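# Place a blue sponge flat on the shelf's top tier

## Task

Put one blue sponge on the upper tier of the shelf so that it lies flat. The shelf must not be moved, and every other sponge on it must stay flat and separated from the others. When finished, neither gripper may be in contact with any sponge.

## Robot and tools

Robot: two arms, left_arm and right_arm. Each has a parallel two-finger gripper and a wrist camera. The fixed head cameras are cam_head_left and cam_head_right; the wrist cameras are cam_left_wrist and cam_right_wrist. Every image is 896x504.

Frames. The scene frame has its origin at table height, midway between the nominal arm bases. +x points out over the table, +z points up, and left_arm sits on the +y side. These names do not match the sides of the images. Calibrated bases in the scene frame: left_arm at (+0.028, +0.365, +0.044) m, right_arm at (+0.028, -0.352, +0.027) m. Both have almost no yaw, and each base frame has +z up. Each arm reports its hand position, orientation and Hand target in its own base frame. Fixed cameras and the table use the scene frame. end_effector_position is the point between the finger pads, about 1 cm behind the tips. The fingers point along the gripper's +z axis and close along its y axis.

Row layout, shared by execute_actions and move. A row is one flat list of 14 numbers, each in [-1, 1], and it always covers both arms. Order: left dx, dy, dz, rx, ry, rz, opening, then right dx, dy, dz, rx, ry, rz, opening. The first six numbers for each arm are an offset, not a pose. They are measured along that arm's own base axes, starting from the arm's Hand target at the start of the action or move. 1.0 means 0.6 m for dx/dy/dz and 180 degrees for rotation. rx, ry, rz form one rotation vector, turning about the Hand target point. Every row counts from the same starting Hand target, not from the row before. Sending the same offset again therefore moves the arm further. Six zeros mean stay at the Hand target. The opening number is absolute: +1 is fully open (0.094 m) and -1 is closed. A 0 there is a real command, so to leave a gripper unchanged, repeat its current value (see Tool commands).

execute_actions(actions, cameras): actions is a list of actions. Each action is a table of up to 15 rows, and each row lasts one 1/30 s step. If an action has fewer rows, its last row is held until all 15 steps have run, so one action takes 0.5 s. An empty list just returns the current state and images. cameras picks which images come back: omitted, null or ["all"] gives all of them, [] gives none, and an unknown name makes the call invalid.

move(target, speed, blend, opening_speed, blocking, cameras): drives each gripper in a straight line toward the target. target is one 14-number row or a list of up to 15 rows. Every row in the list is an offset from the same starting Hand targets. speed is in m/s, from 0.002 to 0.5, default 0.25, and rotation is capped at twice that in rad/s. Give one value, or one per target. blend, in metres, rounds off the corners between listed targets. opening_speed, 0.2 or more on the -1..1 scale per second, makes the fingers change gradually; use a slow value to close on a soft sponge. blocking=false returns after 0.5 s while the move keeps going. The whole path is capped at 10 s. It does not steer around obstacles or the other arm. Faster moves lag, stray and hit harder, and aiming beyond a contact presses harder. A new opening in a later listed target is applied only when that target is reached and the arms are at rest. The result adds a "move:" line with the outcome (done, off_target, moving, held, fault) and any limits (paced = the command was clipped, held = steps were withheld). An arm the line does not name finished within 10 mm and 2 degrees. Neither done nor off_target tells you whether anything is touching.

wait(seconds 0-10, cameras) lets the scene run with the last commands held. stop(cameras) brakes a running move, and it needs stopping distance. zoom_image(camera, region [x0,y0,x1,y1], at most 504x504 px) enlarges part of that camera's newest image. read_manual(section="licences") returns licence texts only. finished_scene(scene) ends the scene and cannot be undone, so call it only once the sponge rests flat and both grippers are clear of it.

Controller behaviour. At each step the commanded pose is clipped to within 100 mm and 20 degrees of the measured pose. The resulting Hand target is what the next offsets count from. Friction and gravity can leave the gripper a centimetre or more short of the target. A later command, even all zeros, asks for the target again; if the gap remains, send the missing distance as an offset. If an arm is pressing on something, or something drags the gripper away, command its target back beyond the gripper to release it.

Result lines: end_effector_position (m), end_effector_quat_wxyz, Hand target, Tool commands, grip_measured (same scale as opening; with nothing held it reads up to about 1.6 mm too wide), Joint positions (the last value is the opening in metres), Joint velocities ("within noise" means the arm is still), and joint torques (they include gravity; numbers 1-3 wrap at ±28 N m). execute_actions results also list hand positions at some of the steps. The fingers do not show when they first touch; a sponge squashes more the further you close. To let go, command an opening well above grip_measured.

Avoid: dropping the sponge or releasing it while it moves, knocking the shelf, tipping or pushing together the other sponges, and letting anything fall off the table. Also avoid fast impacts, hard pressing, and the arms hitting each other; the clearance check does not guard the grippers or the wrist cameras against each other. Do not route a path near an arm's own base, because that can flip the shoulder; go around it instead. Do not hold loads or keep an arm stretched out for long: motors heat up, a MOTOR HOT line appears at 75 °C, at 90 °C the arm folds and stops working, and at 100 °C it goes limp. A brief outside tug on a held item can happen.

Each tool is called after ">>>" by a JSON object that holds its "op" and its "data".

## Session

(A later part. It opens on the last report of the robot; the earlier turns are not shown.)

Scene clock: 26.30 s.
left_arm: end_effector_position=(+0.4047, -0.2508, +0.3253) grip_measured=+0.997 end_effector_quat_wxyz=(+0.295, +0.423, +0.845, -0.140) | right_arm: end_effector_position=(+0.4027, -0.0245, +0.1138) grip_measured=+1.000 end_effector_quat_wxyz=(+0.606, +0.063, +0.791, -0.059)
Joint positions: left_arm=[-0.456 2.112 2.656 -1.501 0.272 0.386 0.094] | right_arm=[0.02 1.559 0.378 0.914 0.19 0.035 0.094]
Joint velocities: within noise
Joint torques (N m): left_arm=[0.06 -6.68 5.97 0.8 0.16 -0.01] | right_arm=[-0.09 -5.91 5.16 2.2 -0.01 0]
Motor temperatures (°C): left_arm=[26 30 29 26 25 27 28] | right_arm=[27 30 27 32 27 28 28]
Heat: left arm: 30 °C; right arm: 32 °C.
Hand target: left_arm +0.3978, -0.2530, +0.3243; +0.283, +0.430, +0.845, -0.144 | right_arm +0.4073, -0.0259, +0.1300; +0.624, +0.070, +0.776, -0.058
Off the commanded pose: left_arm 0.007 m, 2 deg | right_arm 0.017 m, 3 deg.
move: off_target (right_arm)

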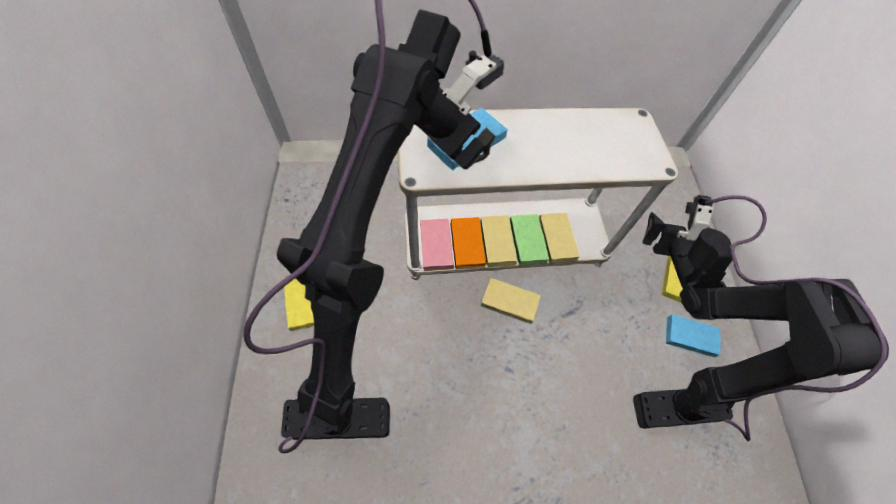

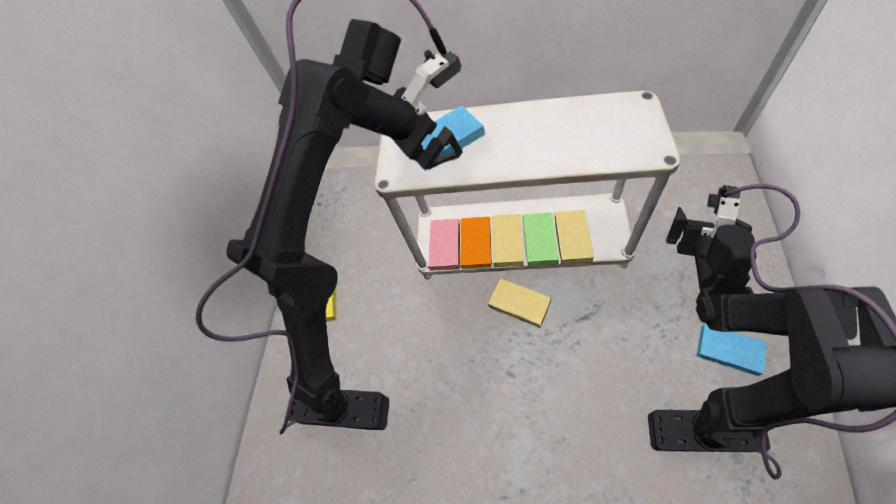

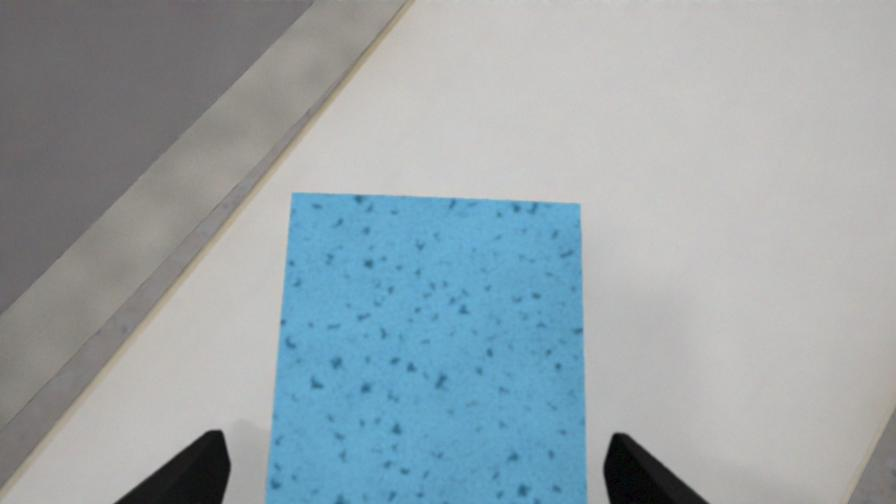

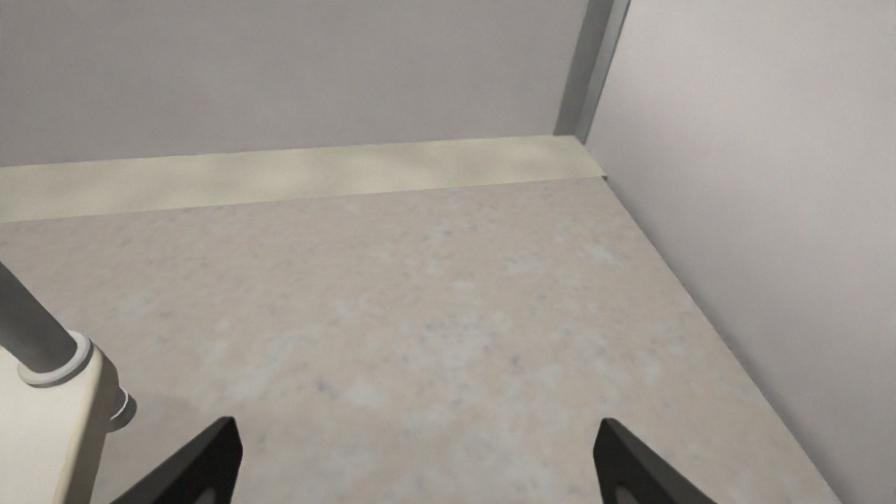

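>>> {"op": "move", "data": {"target": [[-0.018,-0.003,0.03,0,0,0,1,0,0,0,0,0,0,1],[-0.09,0.07,0.19,0,0,0,1,0.04,0.02,0,0,0,0,1],[-0.2,0.12,0.24,0,0,0,1,0.05,0.035,0,0,0,0,1]], "blend": 0.01, "speed": 0.12}}

>>> {"op": "zoom_image", "data": {"camera": "cam_head_left", "region": [540, 90, 740, 290]}}

>>> {"op": "zoom_image", "data": {"camera": "cam_head_right", "region": [360, 60, 560, 220]}}

Scene clock: 29.57 s.
left_arm: end_effector_position=(+0.2879, -0.1860, +0.4681) grip_measured=+0.997 end_effector_quat_wxyz=(+0.439, +0.394, +0.793, -0.153) | right_arm: end_effector_position=(+0.4261, -0.0081, +0.1130) grip_measured=+1.000 end_effector_quat_wxyz=(+0.606, +0.062, +0.790, -0.062)
Joint positions: left_arm=[-0.418 1.649 2.549 -1.538 0.309 0.349 0.094] | right_arm=[0.085 1.653 0.47 0.914 0.256 0.046 0.094]
Joint velocities: within noise
Joint torques (N m): left_arm=[0.54 -4.33 2.04 1.21 0.31 -0.11] | right_arm=[0.36 -5.5 7.25 2.06 0.1 0.07]
Motor temperatures (°C): left_arm=[26 30 29 26 25 27 28] | right_arm=[27 30 27 33 27 28 28]
Heat: left arm: 30 °C; right arm: 33 °C.
Hand target: left_arm +0.2778, -0.1810, +0.4683; +0.288, +0.429, +0.844, -0.145 | right_arm +0.4373, -0.0049, +0.1300; +0.624, +0.070, +0.776, -0.058
Off the commanded pose: left_arm 0.011 m, 19 deg; orientation clipped | right_arm 0.021 m, 3 deg.
joint sent to its limit (left arm) — joint 4 (wrist pitch), lower limit. The joint targets are off in position and orientation.
move: off_target (left_arm, right_arm); limits=paced

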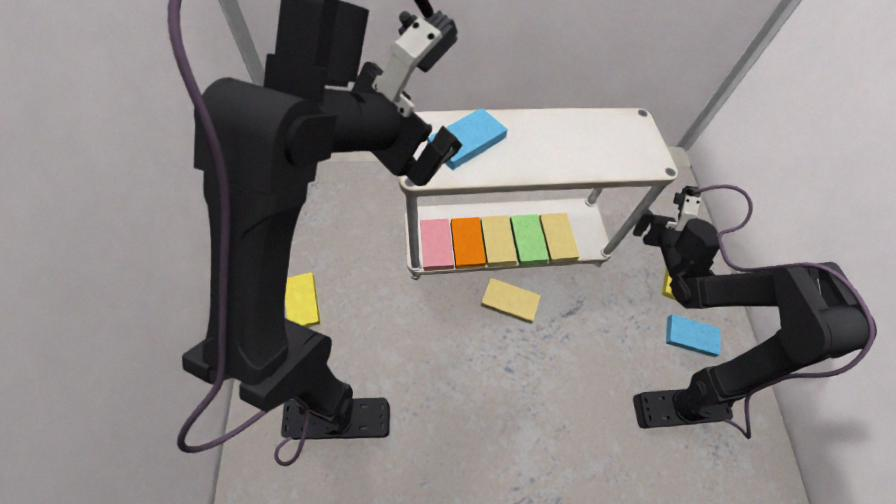

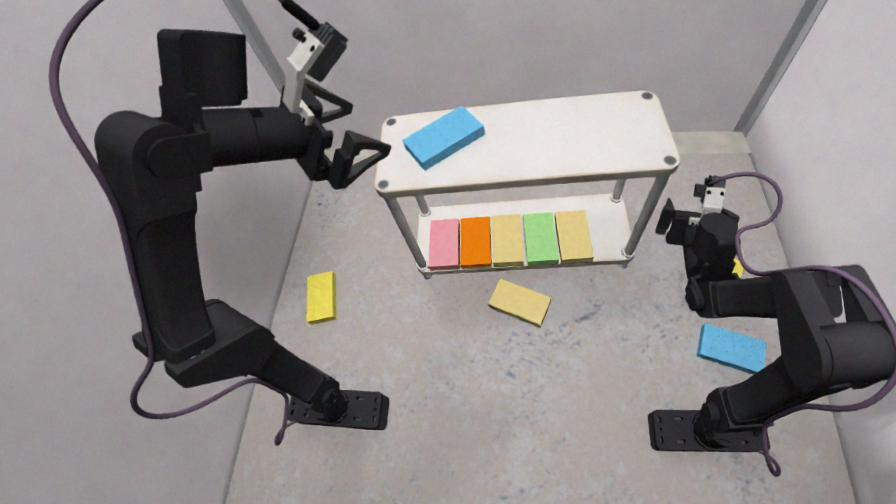

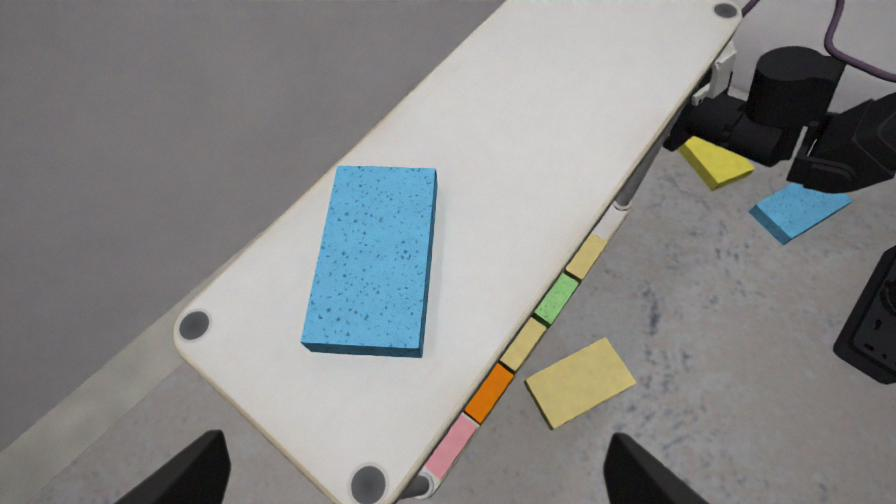

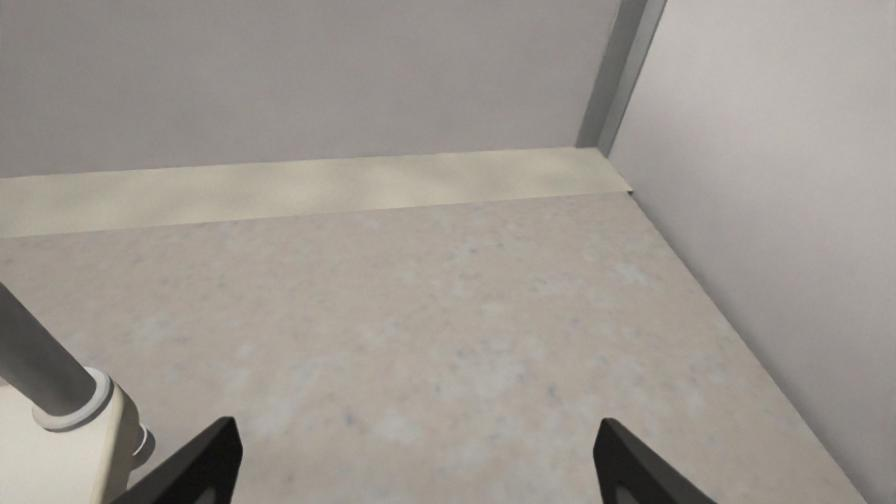

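Scaled by 2.520 from the camera's 896x504 image, which has a finer 1280x720 frame.

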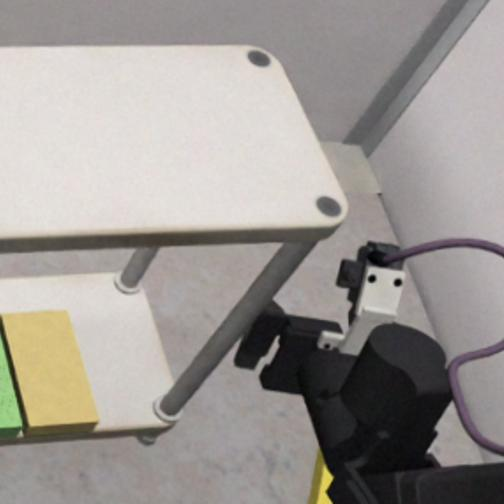

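Scaled by 2.520 from the camera's 896x504 image, which has a finer 1280x720 frame.

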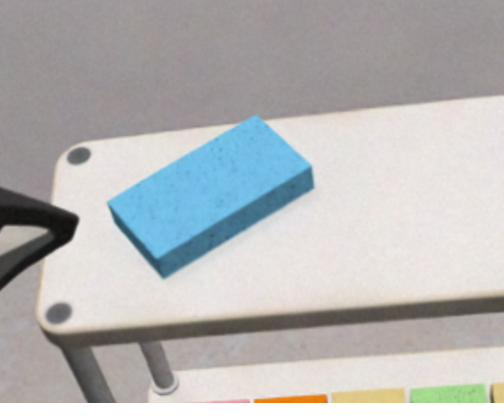

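>>> {"op": "move", "data": {"target": [0,0,0,0,0,0,1,0,0.045,0,0,0,0,1], "speed": 0.05, "cameras": ["cam_head_left","cam_head_right"]}}

>>> {"op": "zoom_image", "data": {"camera": "cam_head_left", "region": [540, 90, 740, 290]}}

Scene clock: 31.43 s.
left_arm: end_effector_position=(+0.2879, -0.1860, +0.4681) grip_measured=+0.997 end_effector_quat_wxyz=(+0.439, +0.394, +0.793, -0.153) | right_arm: end_effector_position=(+0.4270, +0.0243, +0.1152) grip_measured=+1.000 end_effector_quat_wxyz=(+0.611, +0.055, +0.788, -0.058)
Joint positions: left_arm=[-0.418 1.649 2.549 -1.538 0.309 0.349 0.094] | right_arm=[0.198 1.667 0.487 0.914 0.351 0.069 0.094]
Joint velocities: within noise
Joint torques (N m): left_arm=[0.57 -4.31 2.09 1.22 0.32 -0.09] | right_arm=[0.23 -5.6 7.27 1.92 0.13 0.07]
Motor temperatures (°C): left_arm=[26 29 29 26 25 27 28] | right_arm=[27 30 28 33 27 28 28]
Heat: left arm: 29 °C; right arm: 33 °C.
Hand target: left_arm +0.2778, -0.1810, +0.4683; +0.288, +0.429, +0.844, -0.145 | right_arm +0.4373, +0.0221, +0.1300; +0.624, +0.070, +0.776, -0.058
Off the commanded pose: left_arm 0.011 m, 19 deg | right_arm 0.018 m, 3 deg.
joint sent to its limit (left arm) — joint 4 (wrist pitch), lower limit. The joint targets are off in position and orientation.
move: off_target (left_arm, right_arm)
Images, in order (width x height): cam_head_left 896x504, cam_head_right 896x504.

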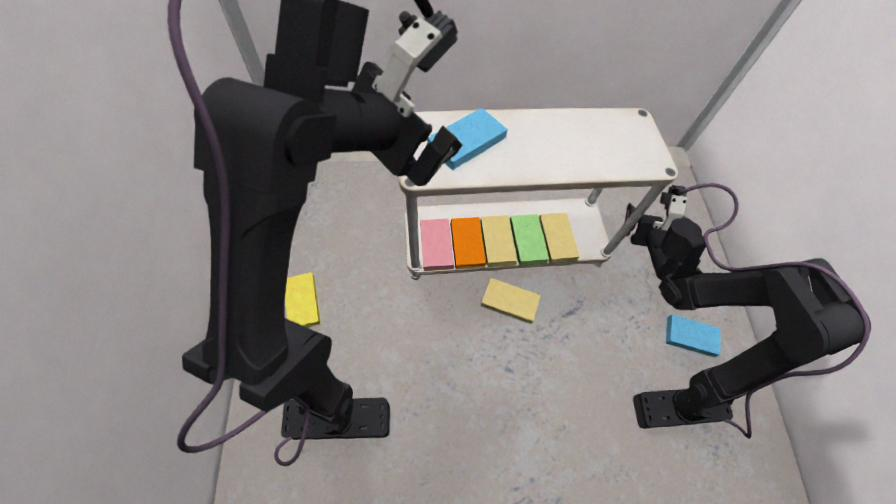

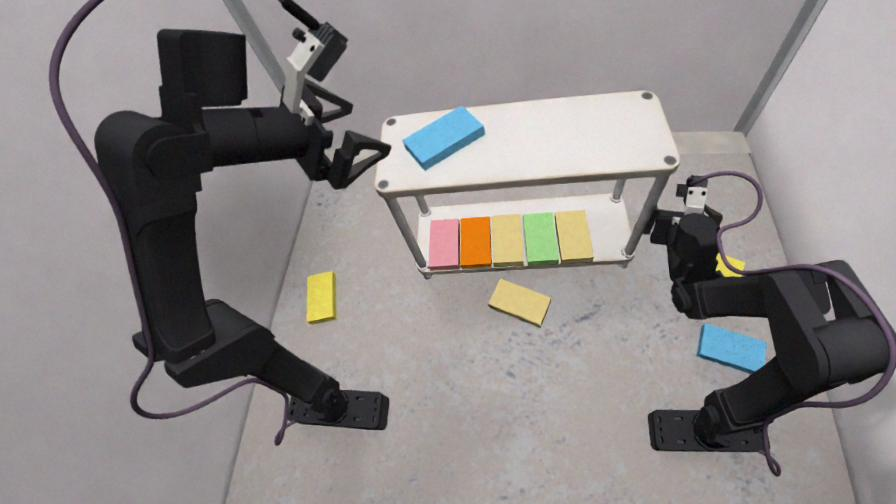

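Scaled by 2.520 from the camera's 896x504 image, which has a finer 1280x720 frame.

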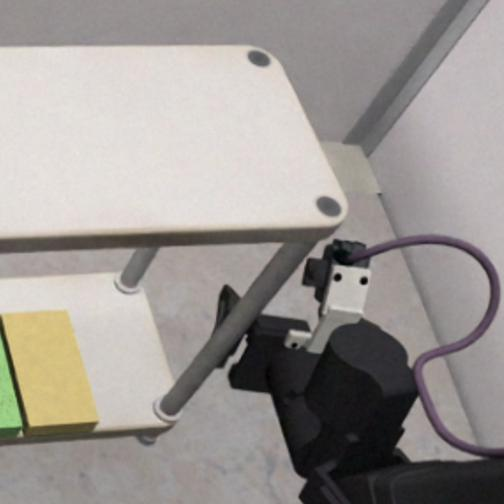

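>>> {"op": "move", "data": {"target": [0,0,0,0,0,0,1,0,0.035,0,0,0,0,1], "speed": 0.04}}

>>> {"op": "zoom_image", "data": {"camera": "cam_head_left", "region": [540, 90, 740, 290]}}

Scene clock: 33.07 s.
left_arm: end_effector_position=(+0.2879, -0.1860, +0.4681) grip_measured=+0.997 end_effector_quat_wxyz=(+0.439, +0.394, +0.793, -0.153) | right_arm: end_effector_position=(+0.4283, +0.0398, +0.1177) grip_measured=+1.000 end_effector_quat_wxyz=(+0.615, +0.060, +0.784, -0.061)
Joint positions: left_arm=[-0.418 1.649 2.549 -1.538 0.309 0.348 0.094] | right_arm=[0.261 1.682 0.507 0.914 0.423 0.087 0.094]
Joint velocities: within noise
Joint torques (N m): left_arm=[0.57 -4.33 2.07 1.22 0.31 -0.11] | right_arm=[0.32 -5.74 7.3 1.77 0.14 0.07]
Motor temperatures (°C): left_arm=[26 29 29 27 25 27 28] | right_arm=[27 30 28 33 27 28 28]
Heat: left arm: 29 °C; right arm: 33 °C.
Hand target: left_arm +0.2778, -0.1810, +0.4683; +0.288, +0.429, +0.844, -0.145 | right_arm +0.4373, +0.0431, +0.1300; +0.624, +0.070, +0.776, -0.058
Off the commanded pose: left_arm 0.011 m, 19 deg | right_arm 0.016 m, 2 deg.
joint sent to its limit (left arm) — joint 4 (wrist pitch), lower limit. The joint targets are off in position and orientation.
move: off_target (left_arm, right_arm)

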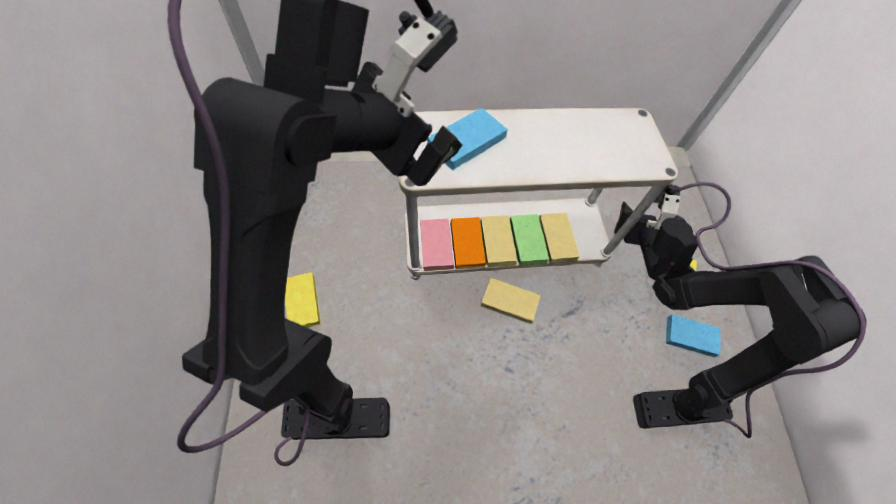

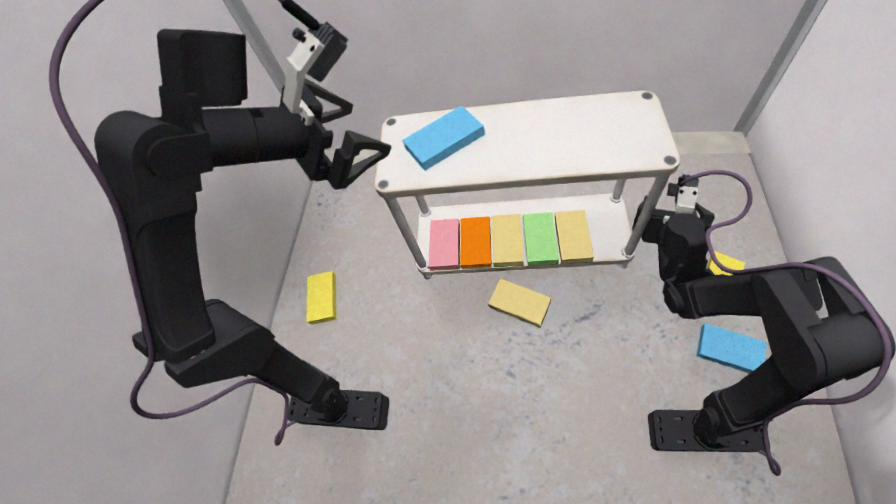

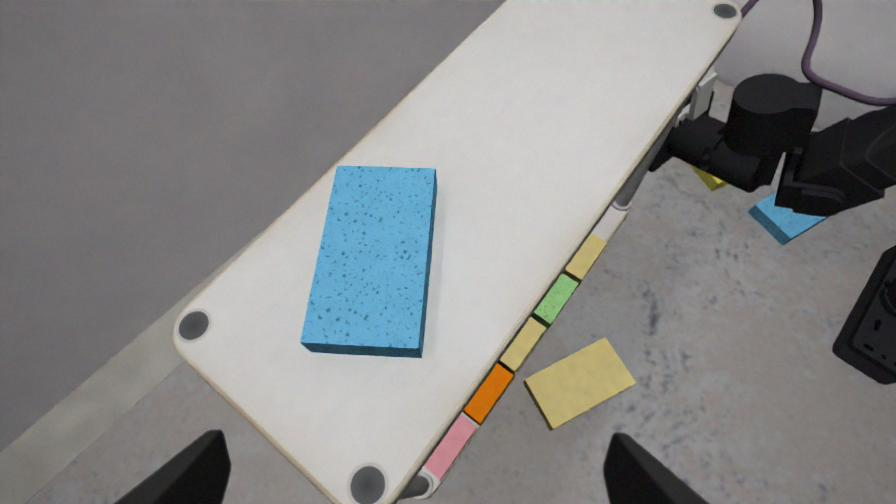

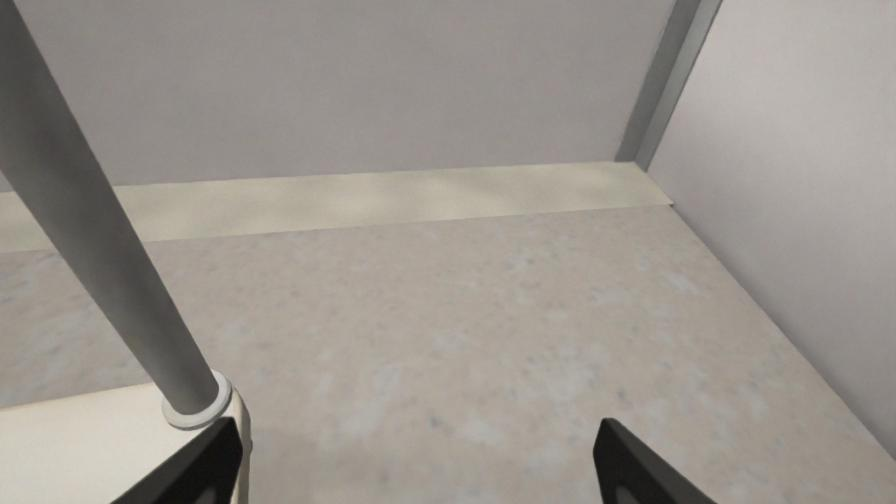

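Scaled by 2.520 from the camera's 896x504 image, which has a finer 1280x720 frame.

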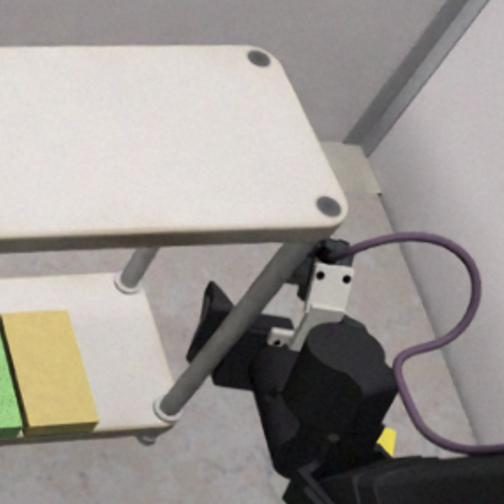

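>>> {"op": "move", "data": {"target": [0,0,0,0,0,0,1,0,0.03,0,0,0,0,1], "speed": 0.04}}

>>> {"op": "zoom_image", "data": {"camera": "cam_head_right", "region": [560, 90, 760, 290]}}

>>> {"op": "zoom_image", "data": {"camera": "cam_head_left", "region": [540, 90, 740, 290]}}

Scene clock: 34.90 s.
left_arm: end_effector_position=(+0.2879, -0.1860, +0.4681) grip_measured=+0.997 end_effector_quat_wxyz=(+0.439, +0.394, +0.793, -0.153) | right_arm: end_effector_position=(+0.4234, +0.0344, +0.1184) grip_measured=+1.000 end_effector_quat_wxyz=(+0.616, +0.094, +0.777, -0.087)
Joint positions: left_arm=[-0.418 1.649 2.549 -1.538 0.309 0.348 0.094] | right_arm=[0.296 1.688 0.508 0.914 0.541 0.121 0.094]
Joint velocities: within noise
Joint torques (N m): left_arm=[0.58 -4.29 2.1 1.21 0.32 -0.07] | right_arm=[2.66 -5.49 8.47 1.57 -0.32 0.01]
Motor temperatures (°C): left_arm=[26 29 29 27 25 27 28] | right_arm=[27 30 28 33 27 28 28]
Heat: left arm: 29 °C; right arm: 33 °C.
Hand target: left_arm +0.2778, -0.1810, +0.4683; +0.288, +0.429, +0.844, -0.145 | right_arm +0.4373, +0.0611, +0.1300; +0.624, +0.070, +0.776, -0.058
Off the commanded pose: left_arm 0.011 m, 19 deg | right_arm 0.032 m, 4 deg.
joint sent to its limit (left arm) — joint 4 (wrist pitch), lower limit. The joint targets are off in position and orientation.
move: off_target (left_arm, right_arm)

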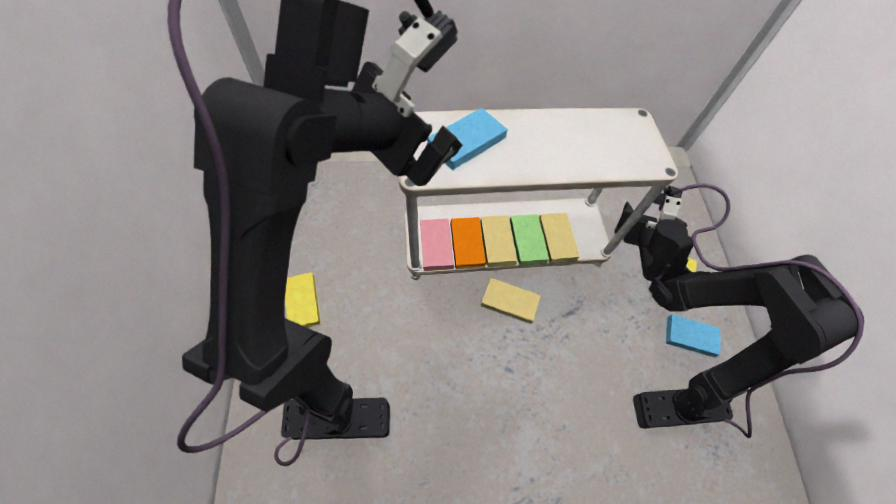

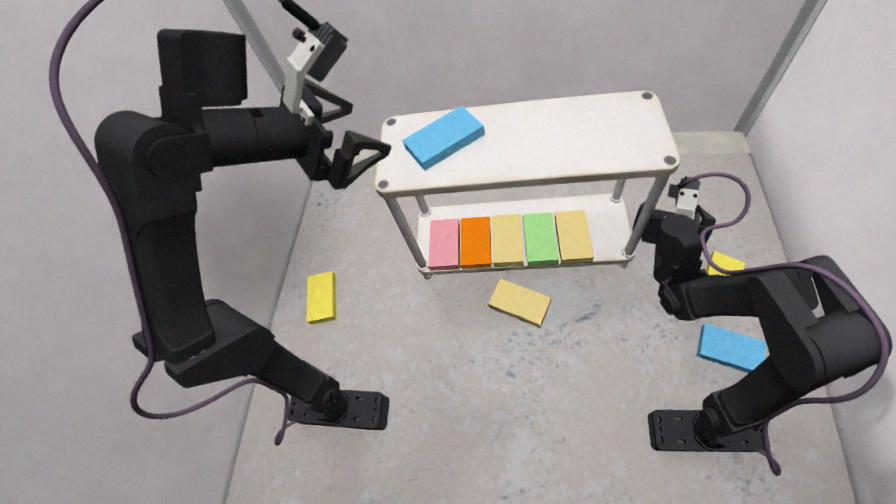

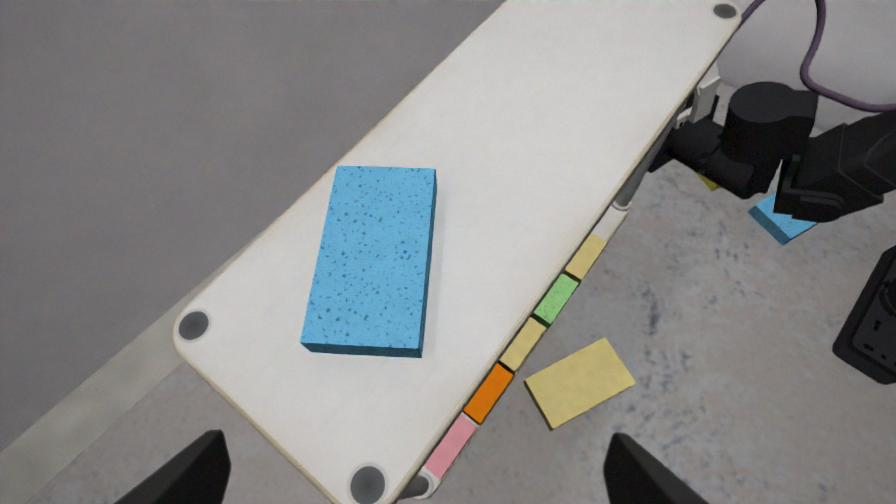

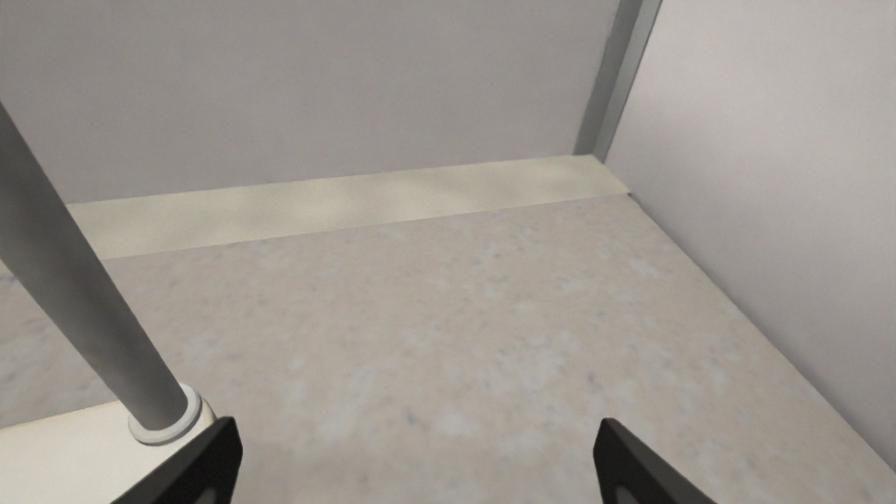

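Scaled by 2.520 from the camera's 896x504 image, which has a finer 1280x720 frame.

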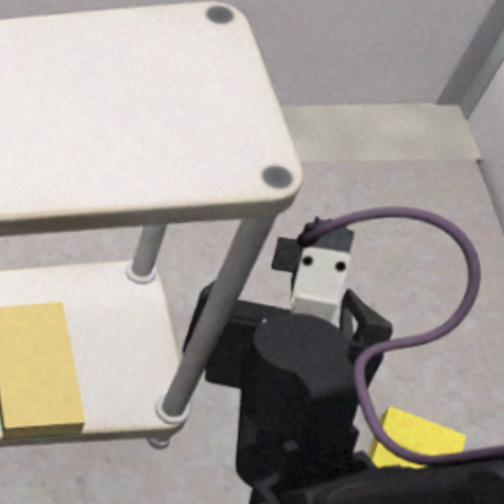

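Scaled by 2.520 from the camera's 896x504 image, which has a finer 1280x720 frame.

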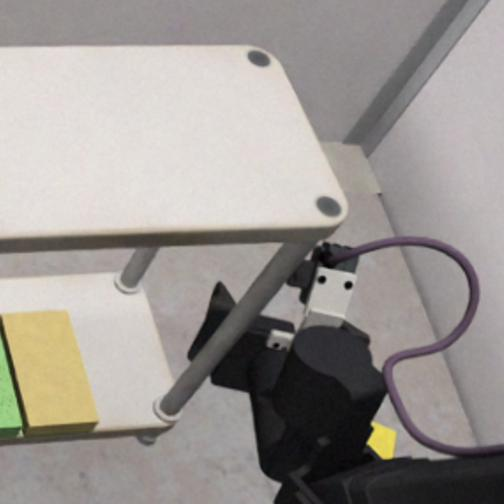

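>>> {"op": "move", "data": {"target": [0,0,0,0,0,0,1,0,0.03,0,0,0,0,1], "speed": 0.03, "cameras": ["cam_head_left"]}}

>>> {"op": "zoom_image", "data": {"camera": "cam_head_left", "region": [540, 90, 740, 290]}}

Scene clock: 36.47 s.
left_arm: end_effector_position=(+0.2879, -0.1860, +0.4681) grip_measured=+0.997 end_effector_quat_wxyz=(+0.439, +0.394, +0.793, -0.153) | right_arm: end_effector_position=(+0.4247, +0.0495, +0.1191) grip_measured=+1.000 end_effector_quat_wxyz=(+0.617, +0.097, +0.776, -0.090)
Joint positions: left_arm=[-0.418 1.649 2.549 -1.538 0.309 0.348 0.094] | right_arm=[0.353 1.708 0.537 0.897 0.605 0.138 0.094]
Joint velocities: within noise
Joint torques (N m): left_arm=[0.57 -4.31 2.04 1.22 0.31 -0.09] | right_arm=[3.04 -5.79 8.28 1.55 -0.36 0.01]
Motor temperatures (°C): left_arm=[26 29 29 27 25 27 28] | right_arm=[27 30 28 33 27 28 28]
Heat: left arm: 29 °C; right arm: 33 °C.
Hand target: left_arm +0.2778, -0.1810, +0.4683; +0.288, +0.429, +0.844, -0.145 | right_arm +0.4373, +0.0791, +0.1300; +0.624, +0.070, +0.776, -0.058
Off the commanded pose: left_arm 0.011 m, 19 deg | right_arm 0.034 m, 5 deg.
joint sent to its limit (left arm) — joint 4 (wrist pitch), lower limit. The joint targets are off in position and orientation.
move: off_target (left_arm, right_arm)
Images, in order (width x height): cam_head_left 896x504.

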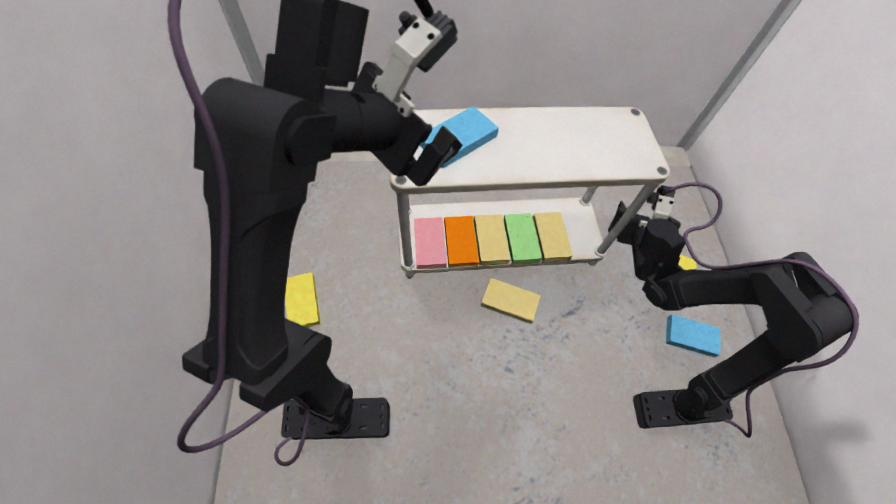

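Scaled by 2.520 from the camera's 896x504 image, which has a finer 1280x720 frame.

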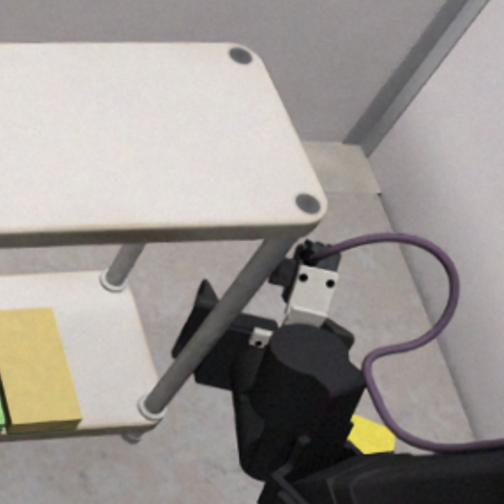

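>>> {"op": "move", "data": {"target": [[0,0,0,0,0,0,1,0,-0.14,0,0,0,0,1],[0,0,0,0,0,0,1,-0.05,-0.175,0,0,0,0,1]], "speed": 0.12}}

>>> {"op": "zoom_image", "data": {"camera": "cam_head_left", "region": [380, 90, 720, 290]}}

Scene clock: 38.87 s.
left_arm: end_effector_position=(+0.2879, -0.1860, +0.4681) grip_measured=+0.997 end_effector_quat_wxyz=(+0.439, +0.394, +0.793, -0.153) | right_arm: end_effector_position=(+0.4081, -0.0272, +0.1134) grip_measured=+1.000 end_effector_quat_wxyz=(+0.603, +0.074, +0.792, -0.058)
Joint positions: left_arm=[-0.418 1.649 2.549 -1.538 0.309 0.348 0.094] | right_arm=[0.017 1.576 0.404 0.897 0.199 0.053 0.094]
Joint velocities: within noise
Joint torques (N m): left_arm=[0.53 -4.3 2.07 1.21 0.31 -0.07] | right_arm=[-0.39 -7.2 3.3 2.39 -0.09 -0.07]
Motor temperatures (°C): left_arm=[26 29 29 27 25 27 28] | right_arm=[27 31 28 33 27 28 28]
Heat: left arm: 29 °C; right arm: 33 °C.
Hand target: left_arm +0.2778, -0.1810, +0.4683; +0.288, +0.429, +0.844, -0.145 | right_arm +0.4073, -0.0259, +0.1300; +0.624, +0.070, +0.776, -0.058
Off the commanded pose: left_arm 0.011 m, 19 deg | right_arm 0.017 m, 3 deg.
joint sent to its limit (left arm) — joint 4 (wrist pitch), lower limit. The joint targets are off in position and orientation.
move: off_target (left_arm, right_arm)

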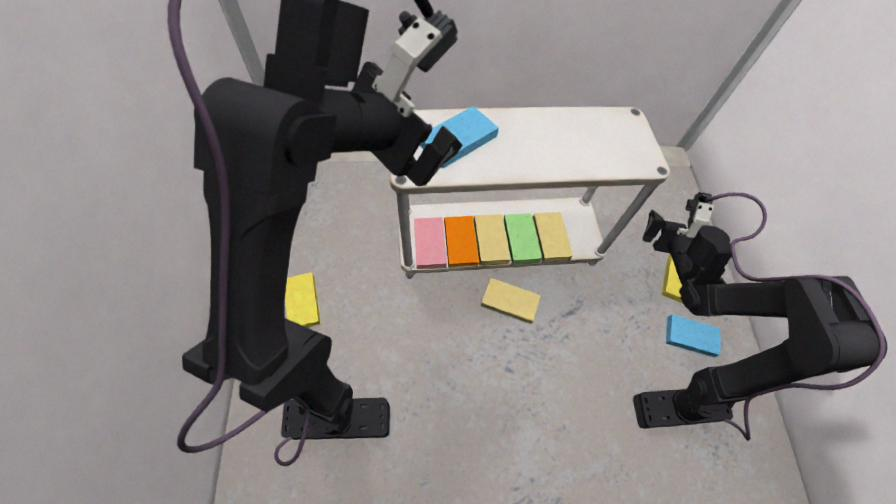

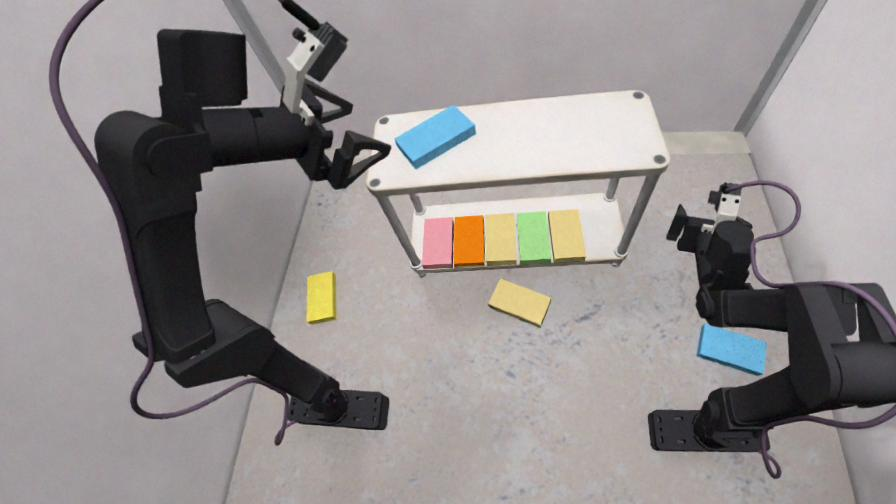

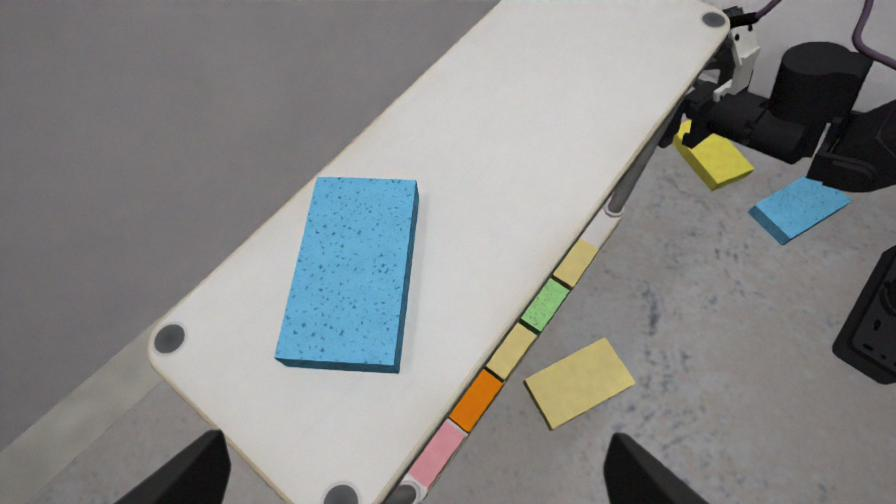

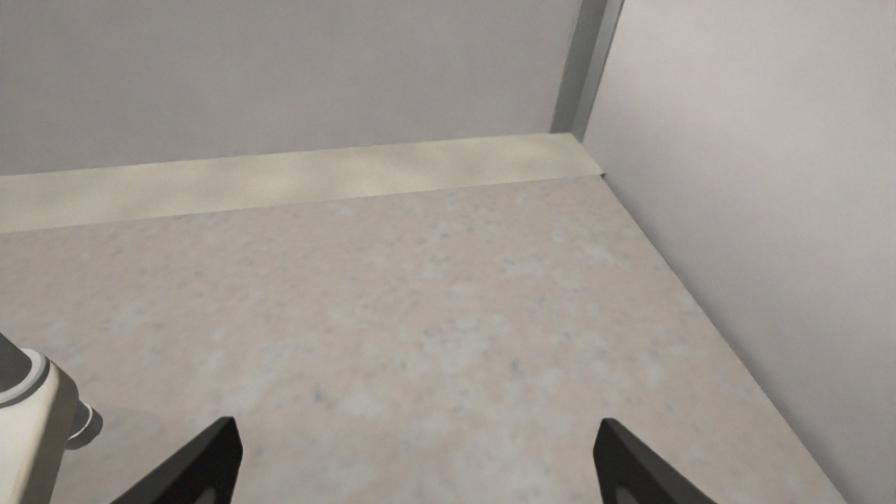

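Scaled by 1.482 from the camera's 896x504 image, which has a finer 1280x720 frame.

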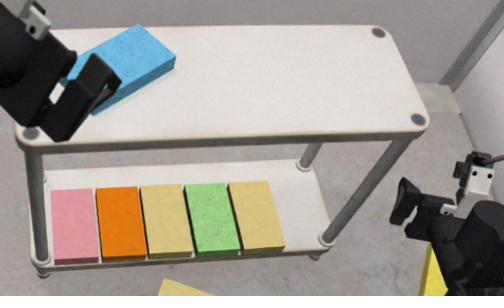

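>>> {"op": "finished_scene", "data": {"scene": 3}}

The scene is finished: the task was done.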